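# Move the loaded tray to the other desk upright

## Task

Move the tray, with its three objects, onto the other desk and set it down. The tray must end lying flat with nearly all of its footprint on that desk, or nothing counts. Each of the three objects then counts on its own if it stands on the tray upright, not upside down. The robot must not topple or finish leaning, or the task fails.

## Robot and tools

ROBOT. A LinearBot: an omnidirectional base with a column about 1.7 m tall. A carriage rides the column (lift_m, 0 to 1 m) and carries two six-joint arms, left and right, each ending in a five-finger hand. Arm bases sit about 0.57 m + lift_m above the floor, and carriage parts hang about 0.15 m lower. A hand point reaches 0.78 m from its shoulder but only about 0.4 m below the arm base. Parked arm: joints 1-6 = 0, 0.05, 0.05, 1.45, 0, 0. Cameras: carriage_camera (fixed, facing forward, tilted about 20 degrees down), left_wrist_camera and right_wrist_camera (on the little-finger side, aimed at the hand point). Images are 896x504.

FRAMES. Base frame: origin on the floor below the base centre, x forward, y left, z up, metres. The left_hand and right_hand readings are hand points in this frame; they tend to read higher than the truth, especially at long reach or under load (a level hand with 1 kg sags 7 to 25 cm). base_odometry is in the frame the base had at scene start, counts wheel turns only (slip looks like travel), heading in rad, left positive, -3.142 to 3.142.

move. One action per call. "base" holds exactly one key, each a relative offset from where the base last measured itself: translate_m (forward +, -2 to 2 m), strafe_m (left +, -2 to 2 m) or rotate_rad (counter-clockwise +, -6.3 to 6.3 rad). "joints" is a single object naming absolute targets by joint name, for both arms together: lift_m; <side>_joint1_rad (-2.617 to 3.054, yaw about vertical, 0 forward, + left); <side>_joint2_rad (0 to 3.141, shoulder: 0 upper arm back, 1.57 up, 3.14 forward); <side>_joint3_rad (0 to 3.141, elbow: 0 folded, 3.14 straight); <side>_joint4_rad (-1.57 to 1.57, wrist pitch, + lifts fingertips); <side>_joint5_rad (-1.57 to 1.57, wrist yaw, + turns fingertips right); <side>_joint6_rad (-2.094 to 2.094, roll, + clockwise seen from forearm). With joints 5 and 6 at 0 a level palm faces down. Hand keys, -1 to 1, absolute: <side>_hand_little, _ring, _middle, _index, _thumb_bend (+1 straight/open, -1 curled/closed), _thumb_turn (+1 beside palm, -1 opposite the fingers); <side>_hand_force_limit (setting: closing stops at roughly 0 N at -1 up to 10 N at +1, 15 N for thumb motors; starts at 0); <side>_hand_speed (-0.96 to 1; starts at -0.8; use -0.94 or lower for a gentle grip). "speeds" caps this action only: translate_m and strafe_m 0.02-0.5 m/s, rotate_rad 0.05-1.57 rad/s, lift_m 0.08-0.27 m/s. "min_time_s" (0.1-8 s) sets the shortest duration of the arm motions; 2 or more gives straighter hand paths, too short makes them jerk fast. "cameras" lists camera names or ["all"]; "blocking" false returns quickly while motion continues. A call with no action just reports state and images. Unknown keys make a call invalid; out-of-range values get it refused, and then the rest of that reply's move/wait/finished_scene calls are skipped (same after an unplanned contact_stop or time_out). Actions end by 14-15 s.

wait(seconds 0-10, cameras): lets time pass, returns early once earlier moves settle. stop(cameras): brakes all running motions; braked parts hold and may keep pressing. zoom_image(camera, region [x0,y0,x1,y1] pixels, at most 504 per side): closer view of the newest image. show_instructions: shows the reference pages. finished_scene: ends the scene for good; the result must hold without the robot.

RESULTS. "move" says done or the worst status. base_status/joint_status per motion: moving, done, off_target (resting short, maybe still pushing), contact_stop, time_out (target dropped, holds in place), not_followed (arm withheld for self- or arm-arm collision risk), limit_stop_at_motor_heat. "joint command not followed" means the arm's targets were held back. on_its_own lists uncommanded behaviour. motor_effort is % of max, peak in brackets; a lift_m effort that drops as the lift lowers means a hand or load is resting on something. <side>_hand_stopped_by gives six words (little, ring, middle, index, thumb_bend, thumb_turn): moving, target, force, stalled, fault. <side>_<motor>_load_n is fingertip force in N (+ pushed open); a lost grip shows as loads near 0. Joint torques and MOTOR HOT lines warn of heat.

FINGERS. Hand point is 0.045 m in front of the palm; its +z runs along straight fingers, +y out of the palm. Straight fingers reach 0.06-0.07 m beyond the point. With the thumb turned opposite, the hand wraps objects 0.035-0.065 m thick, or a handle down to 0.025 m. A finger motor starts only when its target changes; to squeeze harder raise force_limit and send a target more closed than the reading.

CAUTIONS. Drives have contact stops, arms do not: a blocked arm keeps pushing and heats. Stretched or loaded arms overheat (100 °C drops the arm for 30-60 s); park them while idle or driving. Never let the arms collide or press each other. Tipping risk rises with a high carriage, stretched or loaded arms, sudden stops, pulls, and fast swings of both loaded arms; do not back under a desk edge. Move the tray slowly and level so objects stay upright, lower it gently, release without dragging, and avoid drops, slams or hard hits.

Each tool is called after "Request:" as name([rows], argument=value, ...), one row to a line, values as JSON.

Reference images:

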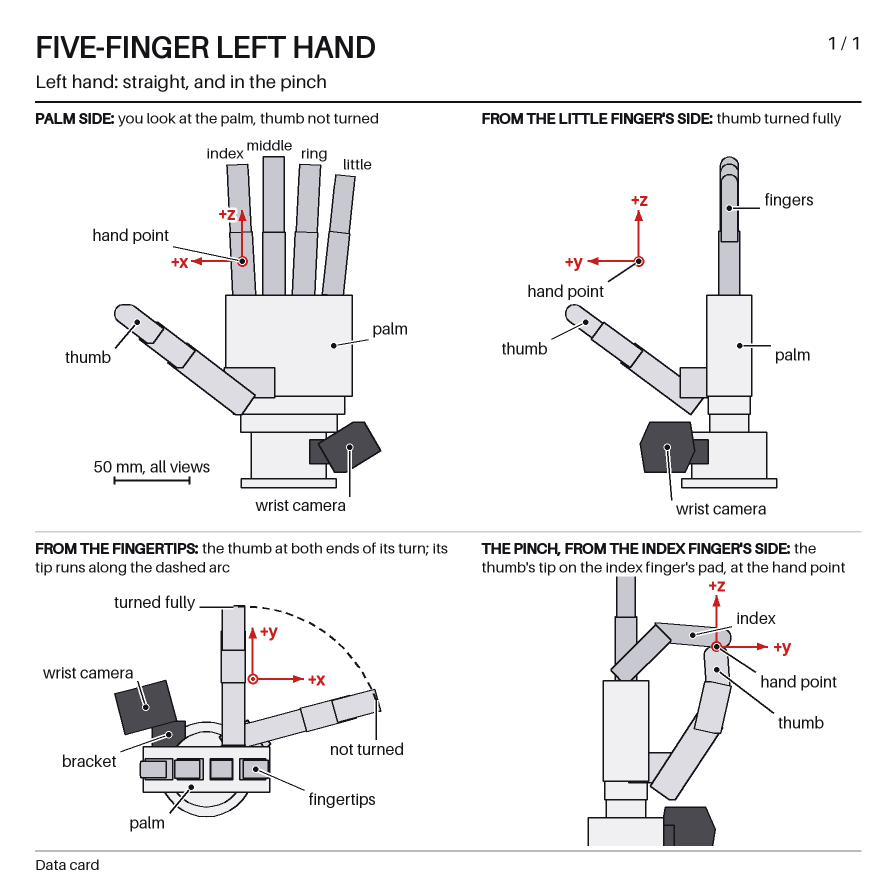

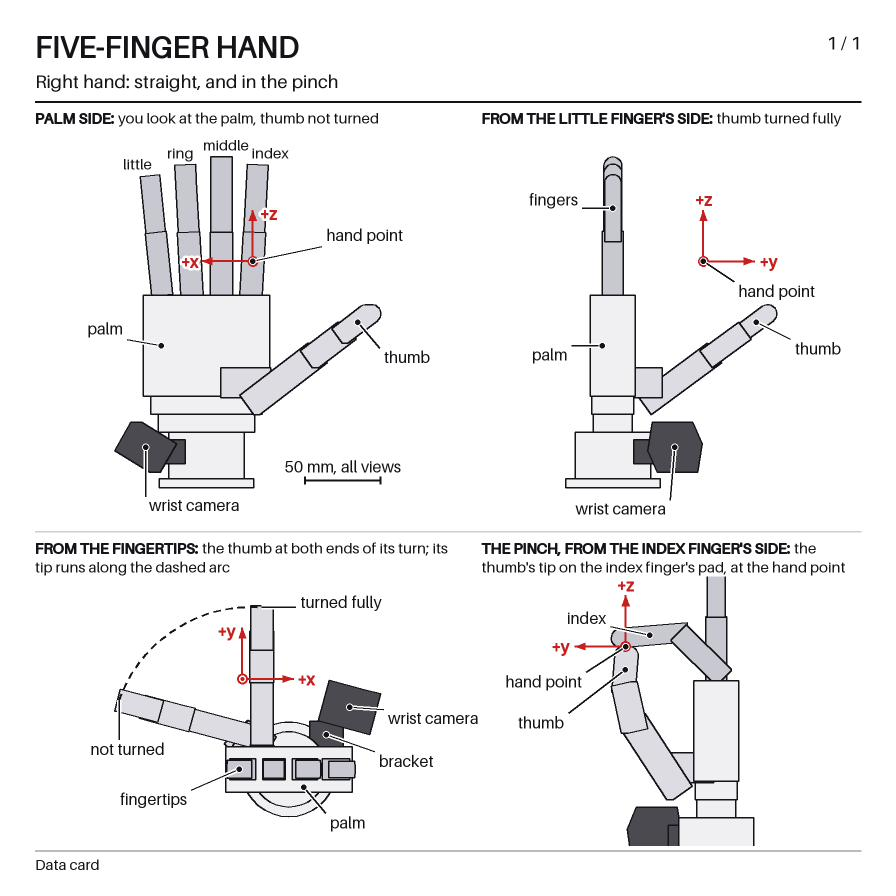

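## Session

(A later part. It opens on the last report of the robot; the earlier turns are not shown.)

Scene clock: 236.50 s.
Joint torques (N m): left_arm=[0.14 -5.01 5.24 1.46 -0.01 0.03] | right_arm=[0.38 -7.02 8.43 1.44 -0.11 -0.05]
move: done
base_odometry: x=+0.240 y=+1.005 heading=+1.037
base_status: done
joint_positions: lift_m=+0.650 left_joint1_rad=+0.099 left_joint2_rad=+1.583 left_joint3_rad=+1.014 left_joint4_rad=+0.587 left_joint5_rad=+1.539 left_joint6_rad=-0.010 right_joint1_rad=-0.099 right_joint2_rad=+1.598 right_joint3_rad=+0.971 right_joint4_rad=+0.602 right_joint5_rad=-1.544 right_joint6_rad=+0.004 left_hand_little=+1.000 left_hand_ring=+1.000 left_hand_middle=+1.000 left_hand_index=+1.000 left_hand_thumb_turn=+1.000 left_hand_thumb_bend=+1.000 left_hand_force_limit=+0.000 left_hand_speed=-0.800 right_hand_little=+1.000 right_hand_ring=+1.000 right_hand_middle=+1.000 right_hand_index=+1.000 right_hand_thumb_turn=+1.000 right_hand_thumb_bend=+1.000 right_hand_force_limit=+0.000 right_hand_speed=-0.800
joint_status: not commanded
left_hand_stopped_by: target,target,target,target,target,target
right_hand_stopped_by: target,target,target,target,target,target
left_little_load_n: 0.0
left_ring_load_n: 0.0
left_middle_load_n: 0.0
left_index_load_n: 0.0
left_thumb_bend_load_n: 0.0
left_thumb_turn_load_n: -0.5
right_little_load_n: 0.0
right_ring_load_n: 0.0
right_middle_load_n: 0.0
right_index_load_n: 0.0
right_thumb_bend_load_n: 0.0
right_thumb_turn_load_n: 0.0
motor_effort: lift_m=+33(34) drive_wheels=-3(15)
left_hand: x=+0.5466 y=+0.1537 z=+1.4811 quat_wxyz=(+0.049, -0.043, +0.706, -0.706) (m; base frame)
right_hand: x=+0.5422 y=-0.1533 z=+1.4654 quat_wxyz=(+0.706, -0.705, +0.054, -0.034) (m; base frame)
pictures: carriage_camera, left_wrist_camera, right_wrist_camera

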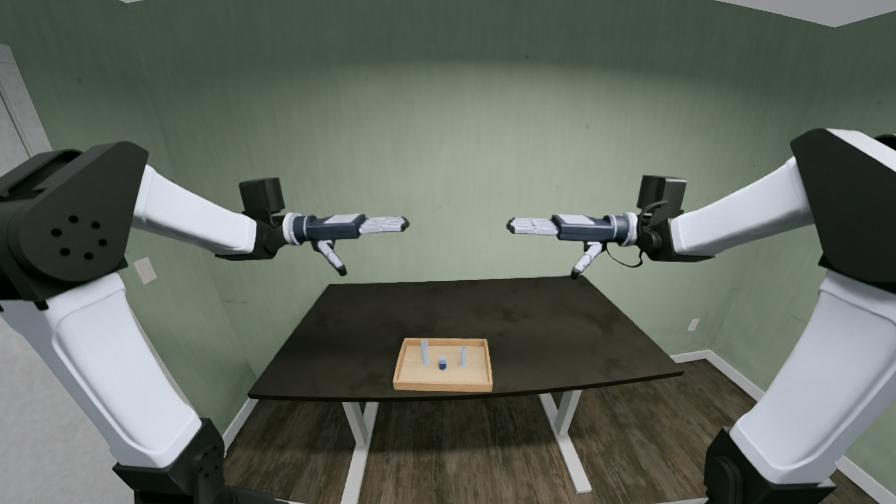

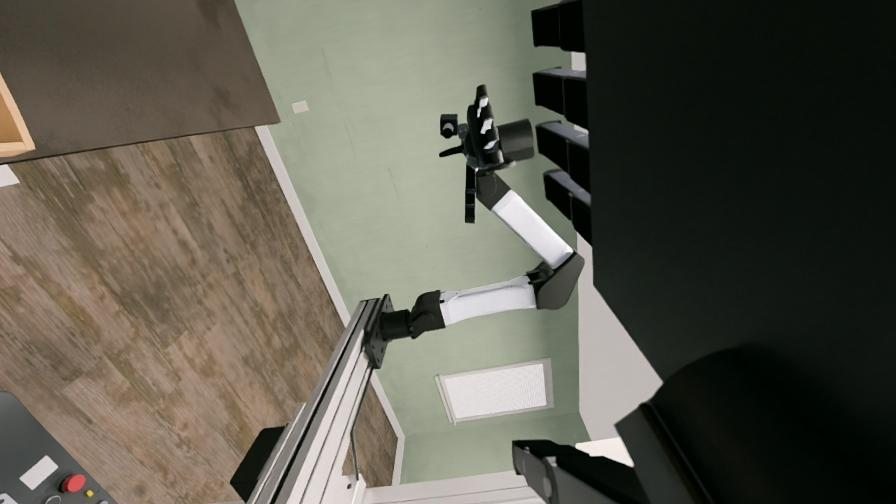

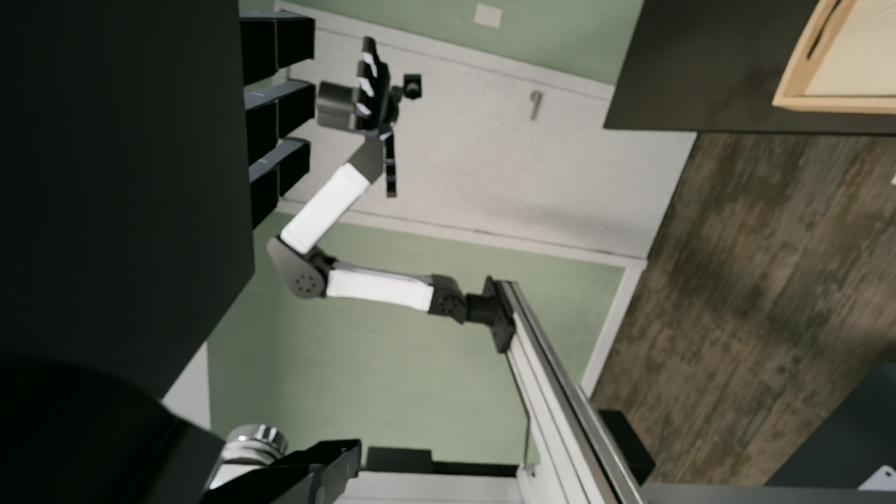

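Request:
move(base={"rotate_rad": -0.03}, joints={"left_joint1_rad": 0.146, "left_joint2_rad": 2.4, "left_joint3_rad": 1.2, "left_joint4_rad": 1.2, "left_joint5_rad": 1.566, "left_joint6_rad": 0, "right_joint1_rad": -0.146, "right_joint2_rad": 2.4, "right_joint3_rad": 1.2, "right_joint4_rad": 1.2, "right_joint5_rad": -1.566, "right_joint6_rad": 0, "left_hand_speed": 0.4, "right_hand_speed": 0.4, "left_hand_thumb_turn": -1, "right_hand_thumb_turn": -1, "left_hand_index": 0.15, "left_hand_middle": 0.15, "left_hand_ring": 0.15, "left_hand_little": 0.15, "right_hand_index": 0.15, "right_hand_middle": 0.15, "right_hand_ring": 0.15, "right_hand_little": 0.15, "left_hand_thumb_bend": 0.1, "right_hand_thumb_bend": 0.1}, min_time_s=2.5, cameras=["all"])

Request:
zoom_image(camera="carriage_camera", region=[300, 220, 600, 440])

Scene clock: 271.53 s.
Joint torques (N m): left_arm=[0.8 -8.24 5.96 1.5 0.08 0.02] | right_arm=[0.08 -11.07 6.09 1.64 -0.15 -0.07]
move: done
base_odometry: x=+0.240 y=+1.005 heading=+1.008
base_status: done
joint_positions: lift_m=+0.650 left_joint1_rad=+0.138 left_joint2_rad=+2.374 left_joint3_rad=+1.181 left_joint4_rad=+1.182 left_joint5_rad=+1.549 left_joint6_rad=-0.010 right_joint1_rad=-0.140 right_joint2_rad=+2.392 right_joint3_rad=+1.178 right_joint4_rad=+1.186 right_joint5_rad=-1.557 right_joint6_rad=+0.004 left_hand_little=+0.150 left_hand_ring=+0.150 left_hand_middle=+0.150 left_hand_index=+0.150 left_hand_thumb_turn=-1.000 left_hand_thumb_bend=+0.100 left_hand_force_limit=+0.000 left_hand_speed=+0.400 right_hand_little=+0.150 right_hand_ring=+0.150 right_hand_middle=+0.150 right_hand_index=+0.150 right_hand_thumb_turn=-1.000 right_hand_thumb_bend=+0.100 right_hand_force_limit=+0.000 right_hand_speed=+0.400
joint_status: all done
joint sent to its limit — left_joint5_rad, upper limit.
left_hand_stopped_by: target,target,target,target,target,target
right_hand_stopped_by: target,target,target,target,target,target
left_little_load_n: 0.0
left_ring_load_n: 0.0
left_middle_load_n: 0.0
left_index_load_n: 0.0
left_thumb_bend_load_n: 0.5
left_thumb_turn_load_n: 0.0
right_little_load_n: 0.0
right_ring_load_n: -0.5
right_middle_load_n: 0.0
right_index_load_n: 0.0
right_thumb_bend_load_n: 0.0
right_thumb_turn_load_n: 0.0
motor_effort: lift_m=+33(35) drive_wheels=-8(11)
left_hand: x=+0.6423 y=+0.1794 z=+1.2750 quat_wxyz=(+0.049, -0.064, +0.704, -0.705) (m; base frame)
right_hand: x=+0.6393 y=-0.1800 z=+1.2676 quat_wxyz=(+0.706, -0.704, +0.066, -0.043) (m; base frame)
pictures: carriage_camera, left_wrist_camera, right_wrist_camera

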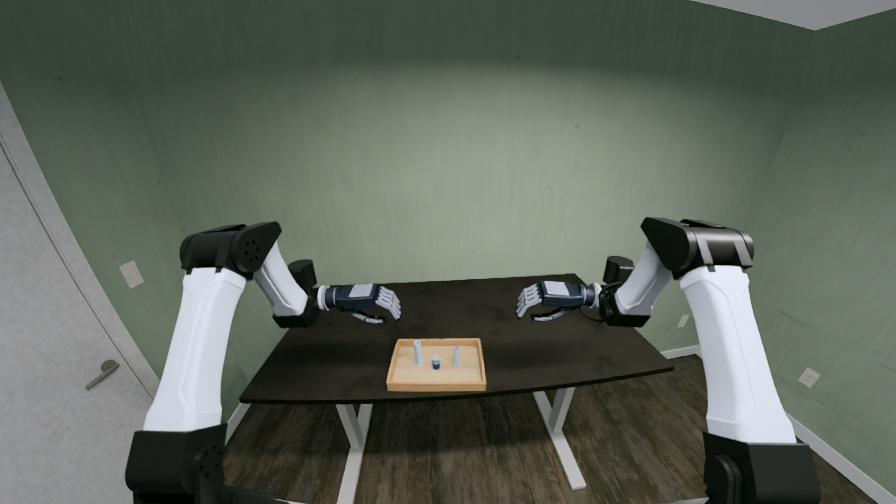

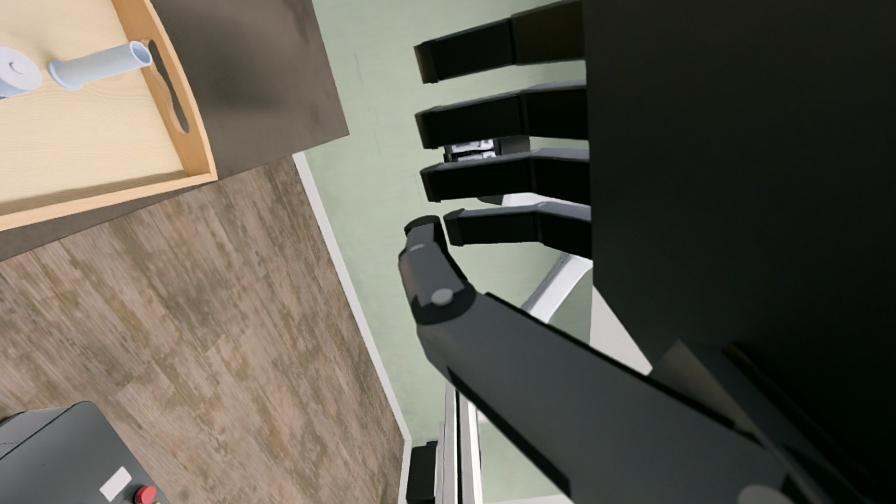

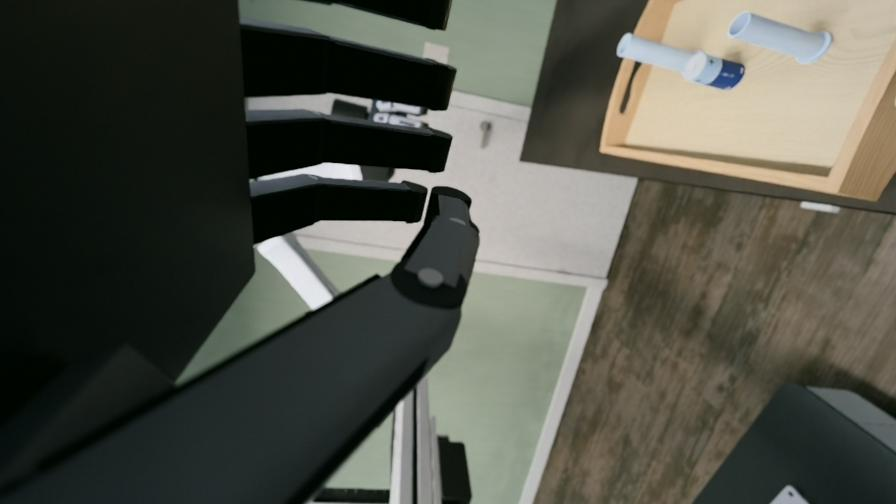

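Scaled by 1.680 from the camera's 896x504 image, which has a finer 1280x720 frame.

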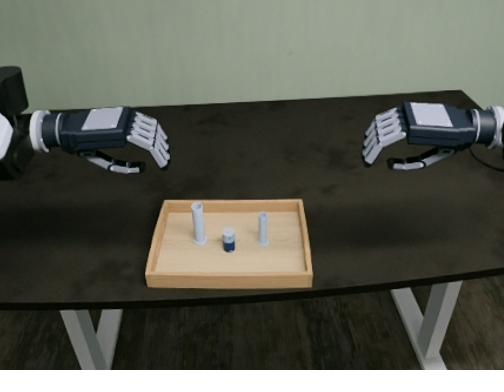

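Request:
move(base={"strafe_m": 0.06})

Request:
move(base={"translate_m": 0.09}, joints={"lift_m": 0.56}, cameras=["all"])

Request:
zoom_image(camera="carriage_camera", region=[300, 270, 600, 470])

Scene clock: 325.30 s.
Joint torques (N m): left_arm=[0.13 -8.31 5.86 1.48 0.04 0.02] | right_arm=[0.21 -11.04 6.01 1.61 -0.12 -0.06]
move: done
base_odometry: x=+0.189 y=+1.037 heading=+1.007
base_status: done
joint_positions: lift_m=+0.650 left_joint1_rad=+0.144 left_joint2_rad=+2.374 left_joint3_rad=+1.181 left_joint4_rad=+1.185 left_joint5_rad=+1.551 left_joint6_rad=-0.010 right_joint1_rad=-0.142 right_joint2_rad=+2.392 right_joint3_rad=+1.179 right_joint4_rad=+1.188 right_joint5_rad=-1.560 right_joint6_rad=+0.004 left_hand_little=+0.150 left_hand_ring=+0.150 left_hand_middle=+0.150 left_hand_index=+0.150 left_hand_thumb_turn=-1.000 left_hand_thumb_bend=+0.100 left_hand_force_limit=+0.000 left_hand_speed=+0.400 right_hand_little=+0.150 right_hand_ring=+0.150 right_hand_middle=+0.150 right_hand_index=+0.150 right_hand_thumb_turn=-1.000 right_hand_thumb_bend=+0.100 right_hand_force_limit=+0.000 right_hand_speed=+0.400
joint_status: not commanded
left_hand_stopped_by: target,target,target,target,target,target
right_hand_stopped_by: target,target,target,target,target,target
left_little_load_n: 0.0
left_ring_load_n: 0.0
left_middle_load_n: 0.0
left_index_load_n: 0.0
left_thumb_bend_load_n: 0.0
left_thumb_turn_load_n: -0.5
right_little_load_n: 0.0
right_ring_load_n: 0.0
right_middle_load_n: 0.0
right_index_load_n: 0.0
right_thumb_bend_load_n: 0.5
right_thumb_turn_load_n: 0.0
motor_effort: lift_m=+33(35) drive_wheels=-7(16)
left_hand: x=+0.6428 y=+0.1820 z=+1.2751 quat_wxyz=(+0.051, -0.064, +0.704, -0.705) (m; base frame)
right_hand: x=+0.6393 y=-0.1807 z=+1.2678 quat_wxyz=(+0.706, -0.704, +0.064, -0.044) (m; base frame)
pictures: none

Scene clock: 326.90 s.
Joint torques (N m): left_arm=[0.4 -9.07 5.34 1.38 0.02 0.01] | right_arm=[0.23 -12.12 5.56 1.54 -0.13 -0.07]
move: done
base_odometry: x=+0.237 y=+1.113 heading=+1.008
base_status: done
joint_positions: lift_m=+0.560 left_joint1_rad=+0.144 left_joint2_rad=+2.385 left_joint3_rad=+1.187 left_joint4_rad=+1.195 left_joint5_rad=+1.553 left_joint6_rad=-0.010 right_joint1_rad=-0.142 right_joint2_rad=+2.404 right_joint3_rad=+1.183 right_joint4_rad=+1.194 right_joint5_rad=-1.561 right_joint6_rad=+0.004 left_hand_little=+0.150 left_hand_ring=+0.150 left_hand_middle=+0.150 left_hand_index=+0.150 left_hand_thumb_turn=-1.000 left_hand_thumb_bend=+0.100 left_hand_force_limit=+0.000 left_hand_speed=+0.400 right_hand_little=+0.150 right_hand_ring=+0.150 right_hand_middle=+0.150 right_hand_index=+0.150 right_hand_thumb_turn=-1.000 right_hand_thumb_bend=+0.100 right_hand_force_limit=+0.000 right_hand_speed=+0.400
joint_status: all done
left_hand_stopped_by: target,target,target,target,target,target
right_hand_stopped_by: target,target,target,target,target,target
left_little_load_n: 0.0
left_ring_load_n: 0.0
left_middle_load_n: 0.0
left_index_load_n: 0.0
left_thumb_bend_load_n: 0.5
left_thumb_turn_load_n: 0.0
right_little_load_n: 0.0
right_ring_load_n: 0.0
right_middle_load_n: 0.5
right_index_load_n: 0.0
right_thumb_bend_load_n: 0.0
right_thumb_turn_load_n: 0.0
motor_effort: lift_m=+35(37) drive_wheels=-5(14)
left_hand: x=+0.6438 y=+0.1822 z=+1.1824 quat_wxyz=(+0.053, -0.062, +0.704, -0.705) (m; base frame)
right_hand: x=+0.6396 y=-0.1811 z=+1.1744 quat_wxyz=(+0.706, -0.704, +0.064, -0.043) (m; base frame)
pictures: carriage_camera, left_wrist_camera, right_wrist_camera

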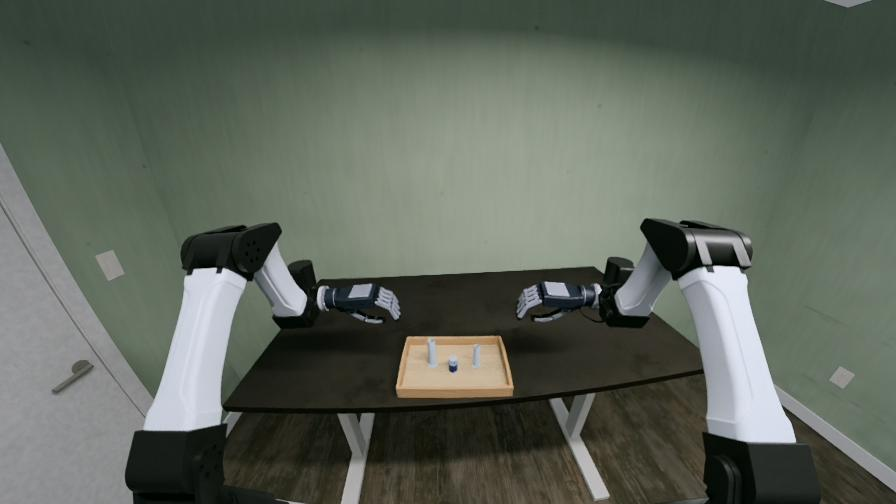

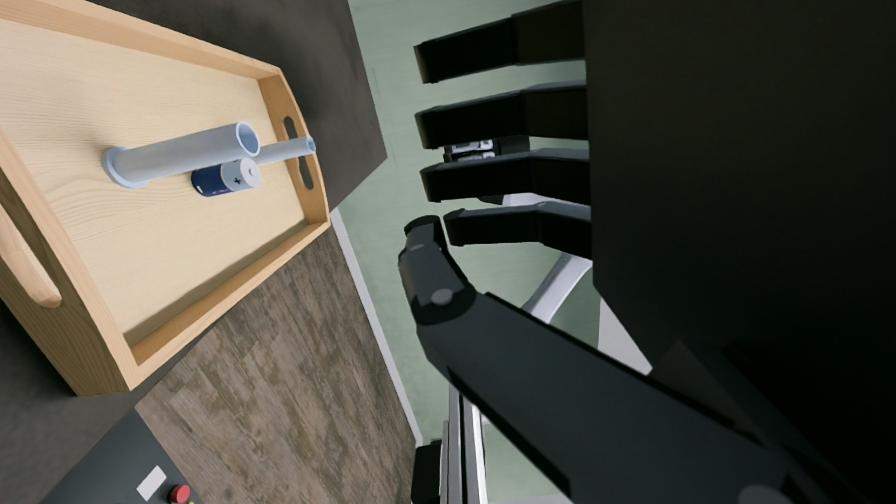

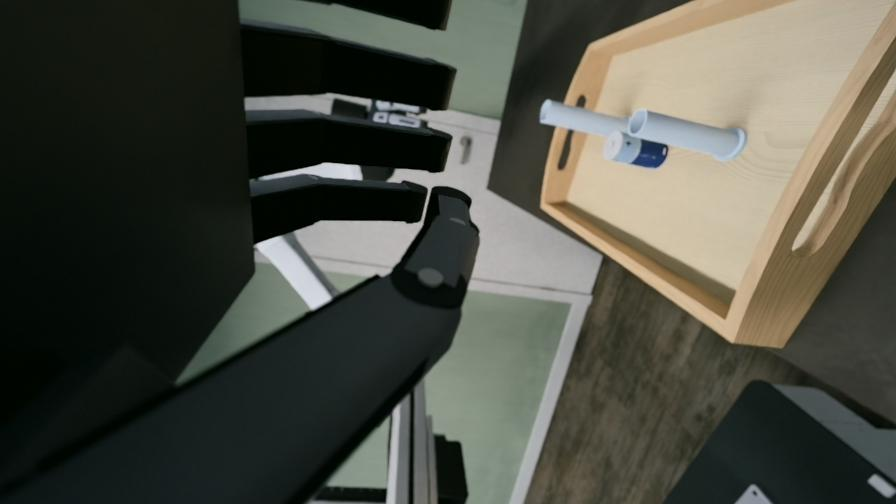

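Scaled by 1.680 from the camera's 896x504 image, which has a finer 1280x720 frame.

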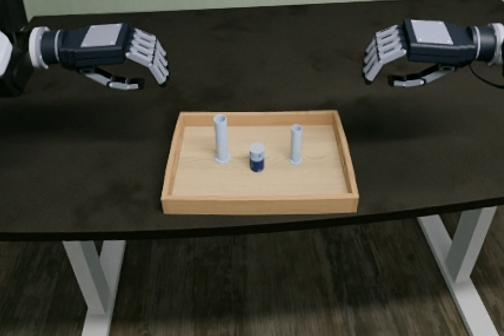

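Request:
move(base={"translate_m": 0.015}, joints={"lift_m": 0.49, "left_joint1_rad": 0.175, "right_joint1_rad": -0.175}, cameras=["all"])

Request:
zoom_image(camera="carriage_camera", region=[300, 250, 600, 450])

Scene clock: 341.97 s.
Joint torques (N m): left_arm=[0.34 -9.42 5.23 1.37 0.02 0.06] | right_arm=[0.47 -12.52 5.39 1.55 -0.1 -0.06]
move: done
base_odometry: x=+0.245 y=+1.126 heading=+1.008
base_status: done
joint_positions: lift_m=+0.490 left_joint1_rad=+0.172 left_joint2_rad=+2.387 left_joint3_rad=+1.188 left_joint4_rad=+1.198 left_joint5_rad=+1.555 left_joint6_rad=-0.010 right_joint1_rad=-0.175 right_joint2_rad=+2.406 right_joint3_rad=+1.185 right_joint4_rad=+1.193 right_joint5_rad=-1.563 right_joint6_rad=+0.004 left_hand_little=+0.150 left_hand_ring=+0.150 left_hand_middle=+0.150 left_hand_index=+0.150 left_hand_thumb_turn=-1.000 left_hand_thumb_bend=+0.100 left_hand_force_limit=+0.000 left_hand_speed=+0.400 right_hand_little=+0.150 right_hand_ring=+0.150 right_hand_middle=+0.150 right_hand_index=+0.150 right_hand_thumb_turn=-1.000 right_hand_thumb_bend=+0.100 right_hand_force_limit=+0.000 right_hand_speed=+0.400
joint_status: all done
left_hand_stopped_by: target,target,target,target,target,target
right_hand_stopped_by: target,target,target,target,target,target
left_little_load_n: 0.0
left_ring_load_n: 0.0
left_middle_load_n: 0.0
left_index_load_n: 0.0
left_thumb_bend_load_n: 0.0
left_thumb_turn_load_n: 0.0
right_little_load_n: 0.0
right_ring_load_n: 0.0
right_middle_load_n: 0.0
right_index_load_n: 0.0
right_thumb_bend_load_n: 0.0
right_thumb_turn_load_n: 0.0
motor_effort: lift_m=+36(36) drive_wheels=+4(13)
left_hand: x=+0.6472 y=+0.1941 z=+1.1119 quat_wxyz=(+0.063, -0.070, +0.704, -0.704) (m; base frame)
right_hand: x=+0.6437 y=-0.1948 z=+1.1039 quat_wxyz=(+0.705, -0.703, +0.076, -0.053) (m; base frame)
pictures: carriage_camera, left_wrist_camera, right_wrist_camera

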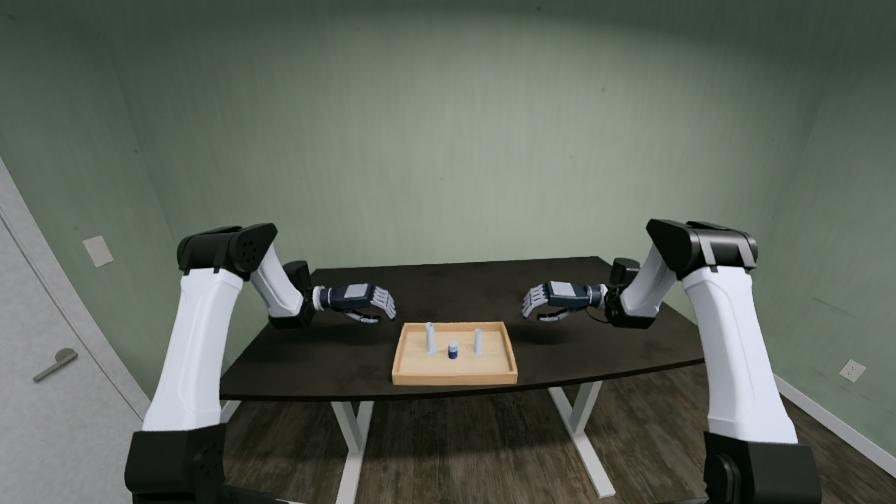

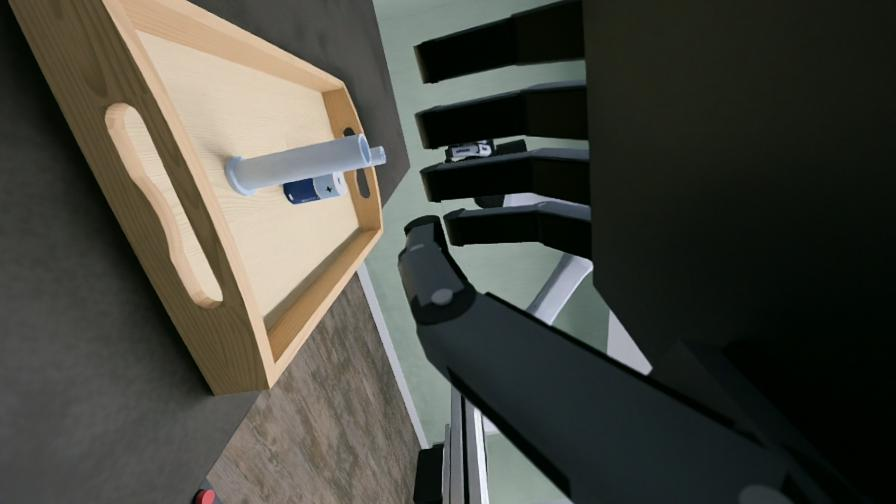

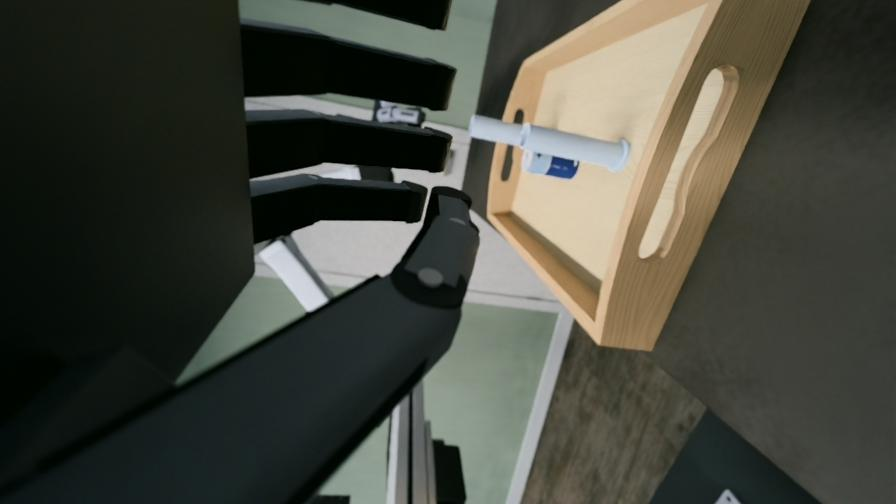

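Scaled by 1.680 from the camera's 896x504 image, which has a finer 1280x720 frame.

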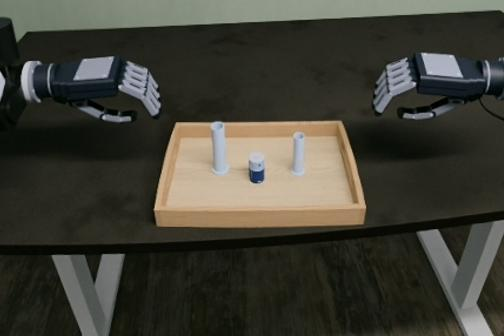

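Request:
move(base={"strafe_m": 0.012}, joints={"lift_m": 0.44, "left_joint1_rad": 0.15, "right_joint1_rad": -0.15}, cameras=["all"])

Request:
zoom_image(camera="carriage_camera", region=[320, 250, 580, 420])

Scene clock: 369.93 s.
Joint torques (N m): left_arm=[-0.39 -9.37 5.11 1.35 0 0.05] | right_arm=[0.34 -12.62 5.27 1.57 -0.09 -0.06]
move: done
base_odometry: x=+0.235 y=+1.132 heading=+1.008
base_status: done
joint_positions: lift_m=+0.440 left_joint1_rad=+0.155 left_joint2_rad=+2.388 left_joint3_rad=+1.188 left_joint4_rad=+1.200 left_joint5_rad=+1.555 left_joint6_rad=-0.010 right_joint1_rad=-0.148 right_joint2_rad=+2.407 right_joint3_rad=+1.186 right_joint4_rad=+1.193 right_joint5_rad=-1.563 right_joint6_rad=+0.004 left_hand_little=+0.150 left_hand_ring=+0.150 left_hand_middle=+0.150 left_hand_index=+0.150 left_hand_thumb_turn=-1.000 left_hand_thumb_bend=+0.100 left_hand_force_limit=+0.000 left_hand_speed=+0.400 right_hand_little=+0.150 right_hand_ring=+0.150 right_hand_middle=+0.150 right_hand_index=+0.150 right_hand_thumb_turn=-1.000 right_hand_thumb_bend=+0.100 right_hand_force_limit=+0.000 right_hand_speed=+0.400
joint_status: all done
left_hand_stopped_by: target,target,target,target,target,target
right_hand_stopped_by: target,target,target,target,target,target
left_little_load_n: 0.0
left_ring_load_n: 0.0
left_middle_load_n: 0.0
left_index_load_n: 0.0
left_thumb_bend_load_n: 0.0
left_thumb_turn_load_n: 0.0
right_little_load_n: 0.0
right_ring_load_n: 0.0
right_middle_load_n: 0.0
right_index_load_n: 0.0
right_thumb_bend_load_n: 0.0
right_thumb_turn_load_n: 0.0
motor_effort: lift_m=+35(36) drive_wheels=+5(11)
left_hand: x=+0.6452 y=+0.1866 z=+1.0617 quat_wxyz=(+0.057, -0.064, +0.704, -0.705) (m; base frame)
right_hand: x=+0.6406 y=-0.1834 z=+1.0537 quat_wxyz=(+0.706, -0.704, +0.066, -0.044) (m; base frame)
pictures: carriage_camera, left_wrist_camera, right_wrist_camera

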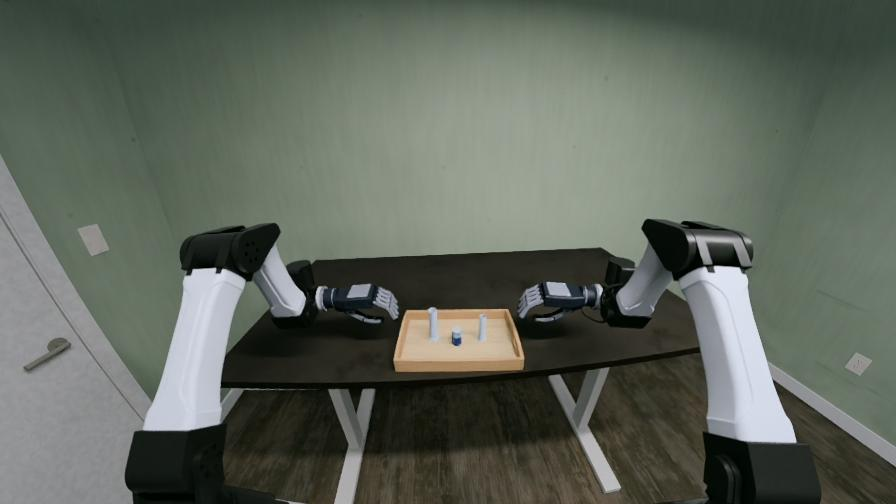

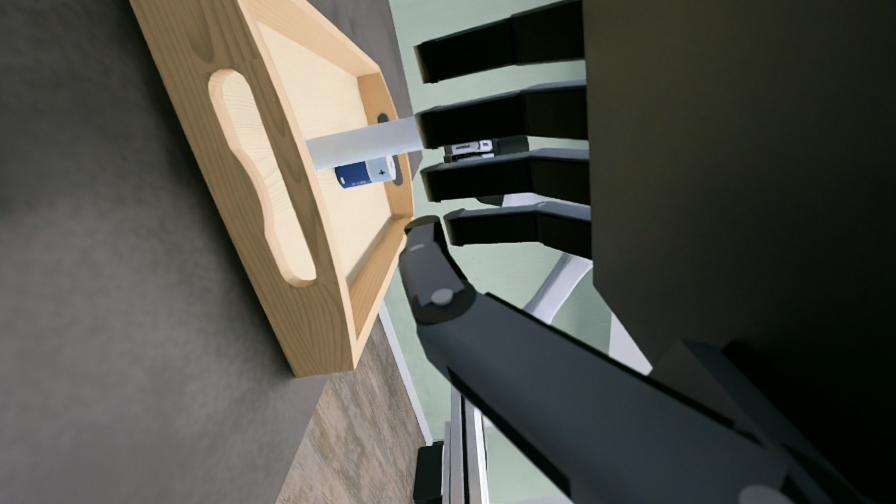

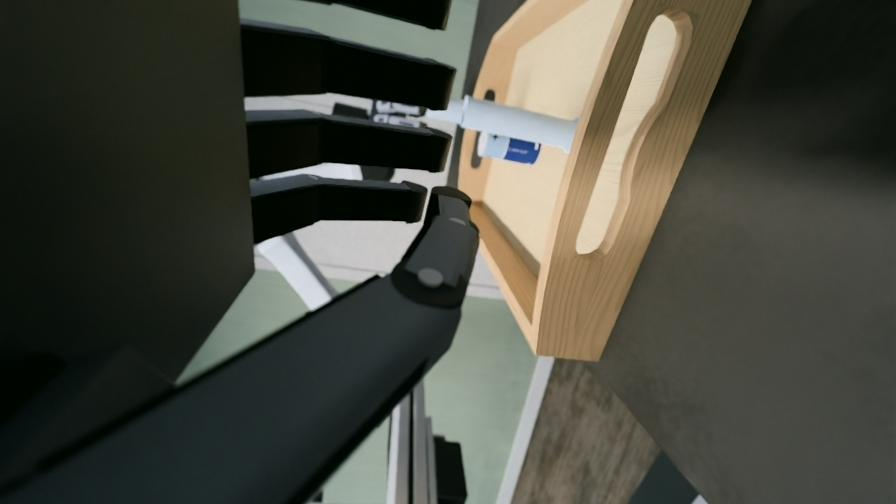

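Scaled by 1.938 from the camera's 896x504 image, which has a finer 1280x720 frame.

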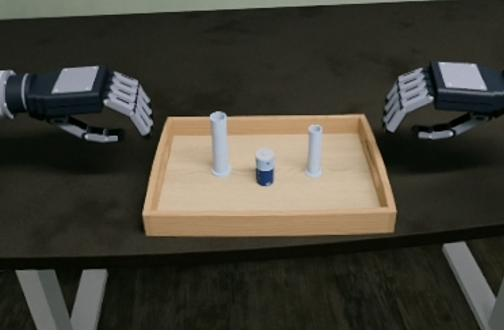

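Request:
move(joints={"lift_m": 0.405}, cameras=["all"])

Request:
zoom_image(camera="carriage_camera", region=[320, 250, 580, 420])

Scene clock: 410.37 s.
Joint torques (N m): left_arm=[-0.17 -9.51 5.2 1.31 0.02 0.06] | right_arm=[0.34 -12.81 5.23 1.56 -0.1 -0.07]
move: done
base_odometry: x=+0.235 y=+1.132 heading=+1.008
base_status: not commanded
joint_positions: lift_m=+0.405 left_joint1_rad=+0.155 left_joint2_rad=+2.389 left_joint3_rad=+1.189 left_joint4_rad=+1.200 left_joint5_rad=+1.555 left_joint6_rad=-0.010 right_joint1_rad=-0.148 right_joint2_rad=+2.409 right_joint3_rad=+1.186 right_joint4_rad=+1.193 right_joint5_rad=-1.563 right_joint6_rad=+0.004 left_hand_little=+0.150 left_hand_ring=+0.150 left_hand_middle=+0.150 left_hand_index=+0.150 left_hand_thumb_turn=-1.000 left_hand_thumb_bend=+0.100 left_hand_force_limit=+0.000 left_hand_speed=+0.400 right_hand_little=+0.150 right_hand_ring=+0.150 right_hand_middle=+0.150 right_hand_index=+0.150 right_hand_thumb_turn=-1.000 right_hand_thumb_bend=+0.100 right_hand_force_limit=+0.000 right_hand_speed=+0.400
joint_status: all done
left_hand_stopped_by: target,target,target,target,target,target
right_hand_stopped_by: target,target,target,target,target,target
left_little_load_n: 0.0
left_ring_load_n: 0.0
left_middle_load_n: 0.0
left_index_load_n: 0.0
left_thumb_bend_load_n: 0.0
left_thumb_turn_load_n: 0.0
right_little_load_n: 0.0
right_ring_load_n: -0.5
right_middle_load_n: 0.0
right_index_load_n: 0.0
right_thumb_bend_load_n: 0.0
right_thumb_turn_load_n: 0.0
motor_effort: lift_m=+35(36) drive_wheels=+4(8)
left_hand: x=+0.6455 y=+0.1867 z=+1.0267 quat_wxyz=(+0.057, -0.064, +0.704, -0.705) (m; base frame)
right_hand: x=+0.6404 y=-0.1834 z=+1.0181 quat_wxyz=(+0.706, -0.704, +0.067, -0.043) (m; base frame)
pictures: carriage_camera, left_wrist_camera, right_wrist_camera

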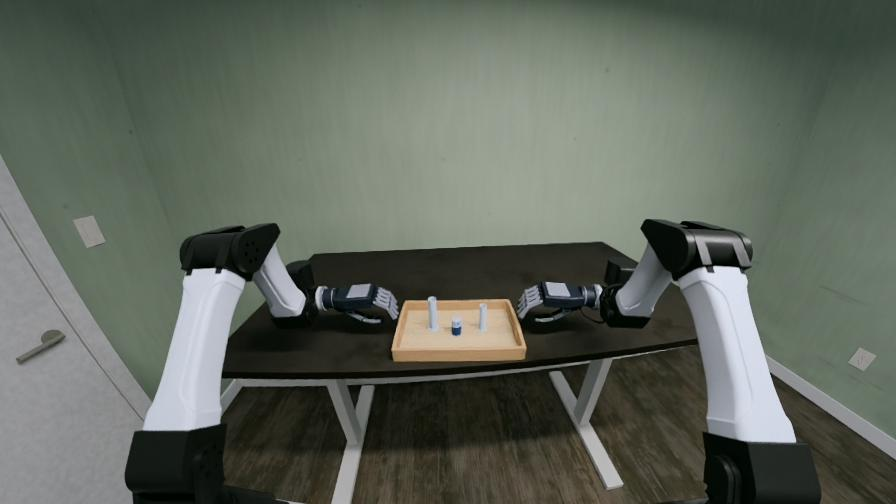

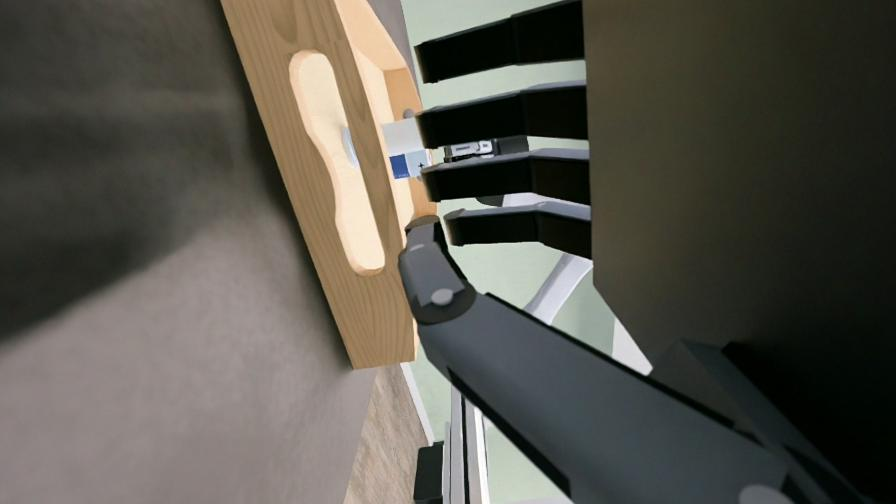

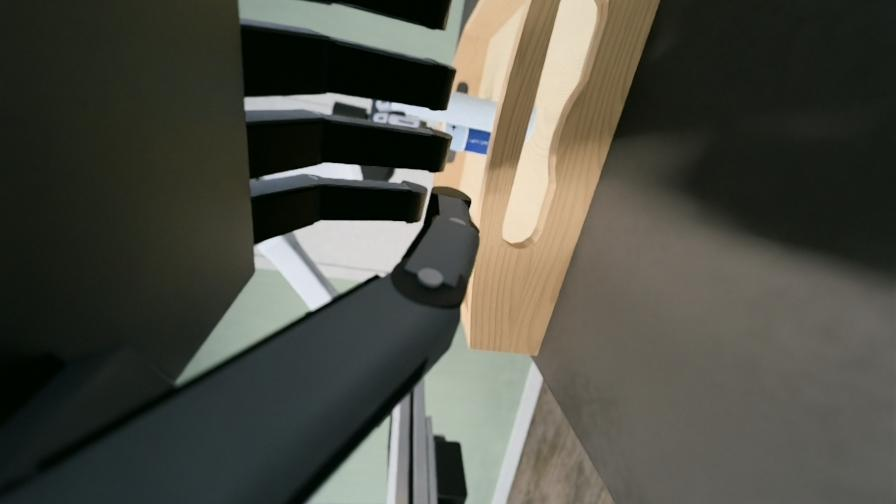

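Scaled by 1.938 from the camera's 896x504 image, which has a finer 1280x720 frame.

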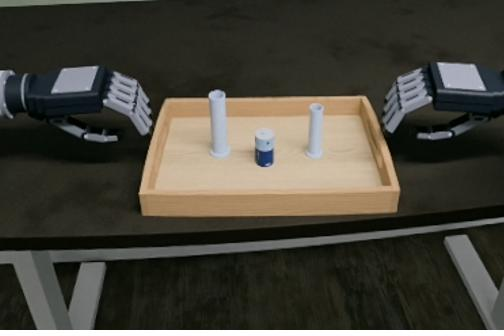

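Request:
move(joints={"lift_m": 0.415, "left_joint1_rad": 0.1, "right_joint1_rad": -0.1}, min_time_s=1.5, cameras=["all"])

Request:
zoom_image(camera="carriage_camera", region=[320, 250, 580, 420])

Scene clock: 433.20 s.
Joint torques (N m): left_arm=[-0.34 -9.58 4.86 1.31 -0.02 0.03] | right_arm=[0.9 -12.81 5.03 1.5 -0.09 -0.07]
move: done
base_odometry: x=+0.235 y=+1.132 heading=+1.008
base_status: not commanded
joint_positions: lift_m=+0.415 left_joint1_rad=+0.107 left_joint2_rad=+2.389 left_joint3_rad=+1.192 left_joint4_rad=+1.202 left_joint5_rad=+1.555 left_joint6_rad=-0.010 right_joint1_rad=-0.105 right_joint2_rad=+2.409 right_joint3_rad=+1.189 right_joint4_rad=+1.197 right_joint5_rad=-1.563 right_joint6_rad=+0.004 left_hand_little=+0.150 left_hand_ring=+0.150 left_hand_middle=+0.150 left_hand_index=+0.150 left_hand_thumb_turn=-1.000 left_hand_thumb_bend=+0.100 left_hand_force_limit=+0.000 left_hand_speed=+0.400 right_hand_little=+0.150 right_hand_ring=+0.150 right_hand_middle=+0.150 right_hand_index=+0.150 right_hand_thumb_turn=-1.000 right_hand_thumb_bend=+0.100 right_hand_force_limit=+0.000 right_hand_speed=+0.400
joint_status: all done
left_hand_stopped_by: target,target,target,target,target,target
right_hand_stopped_by: target,target,target,target,target,target
left_little_load_n: 0.0
left_ring_load_n: 0.0
left_middle_load_n: 0.0
left_index_load_n: 0.0
left_thumb_bend_load_n: 0.0
left_thumb_turn_load_n: 0.0
right_little_load_n: 0.0
right_ring_load_n: 0.0
right_middle_load_n: 0.0
right_index_load_n: 0.0
right_thumb_bend_load_n: 0.5
right_thumb_turn_load_n: 0.0
motor_effort: lift_m=+33(40) drive_wheels=+5(9)
left_hand: x=+0.6396 y=+0.1667 z=+1.0373 quat_wxyz=(+0.042, -0.045, +0.706, -0.706) (m; base frame)
right_hand: x=+0.6354 y=-0.1657 z=+1.0289 quat_wxyz=(+0.706, -0.705, +0.049, -0.031) (m; base frame)
pictures: carriage_camera, left_wrist_camera, right_wrist_camera

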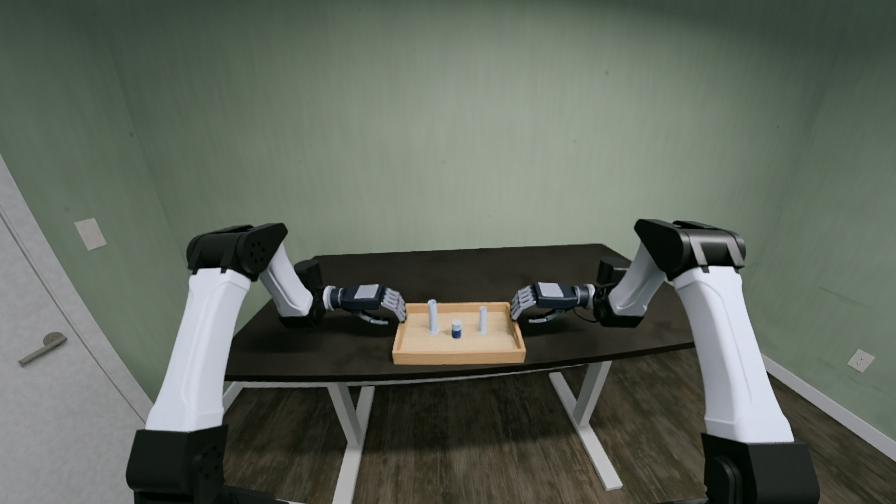

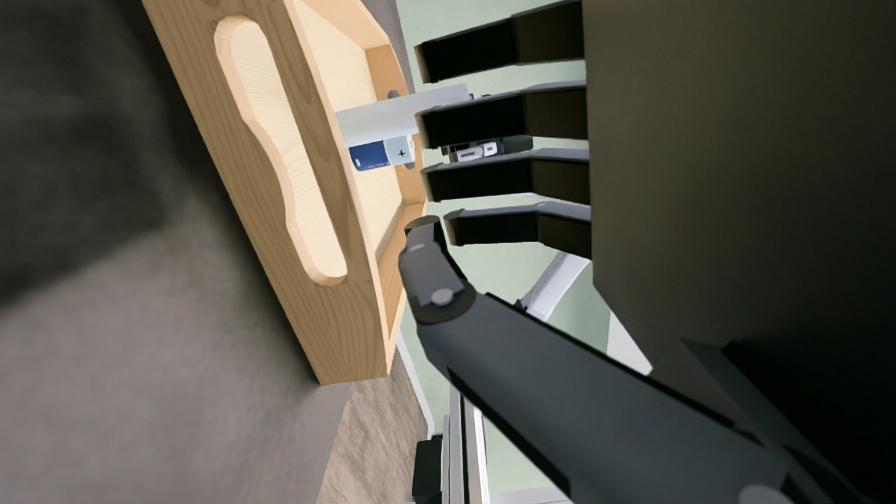

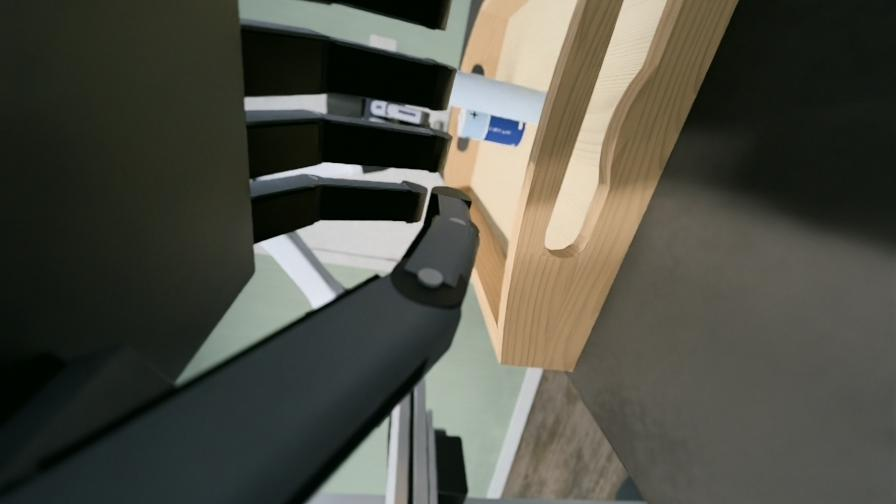

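Scaled by 1.938 from the camera's 896x504 image, which has a finer 1280x720 frame.

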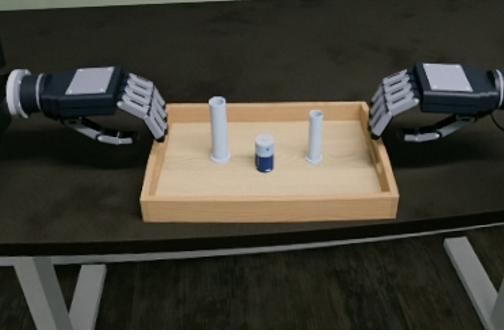

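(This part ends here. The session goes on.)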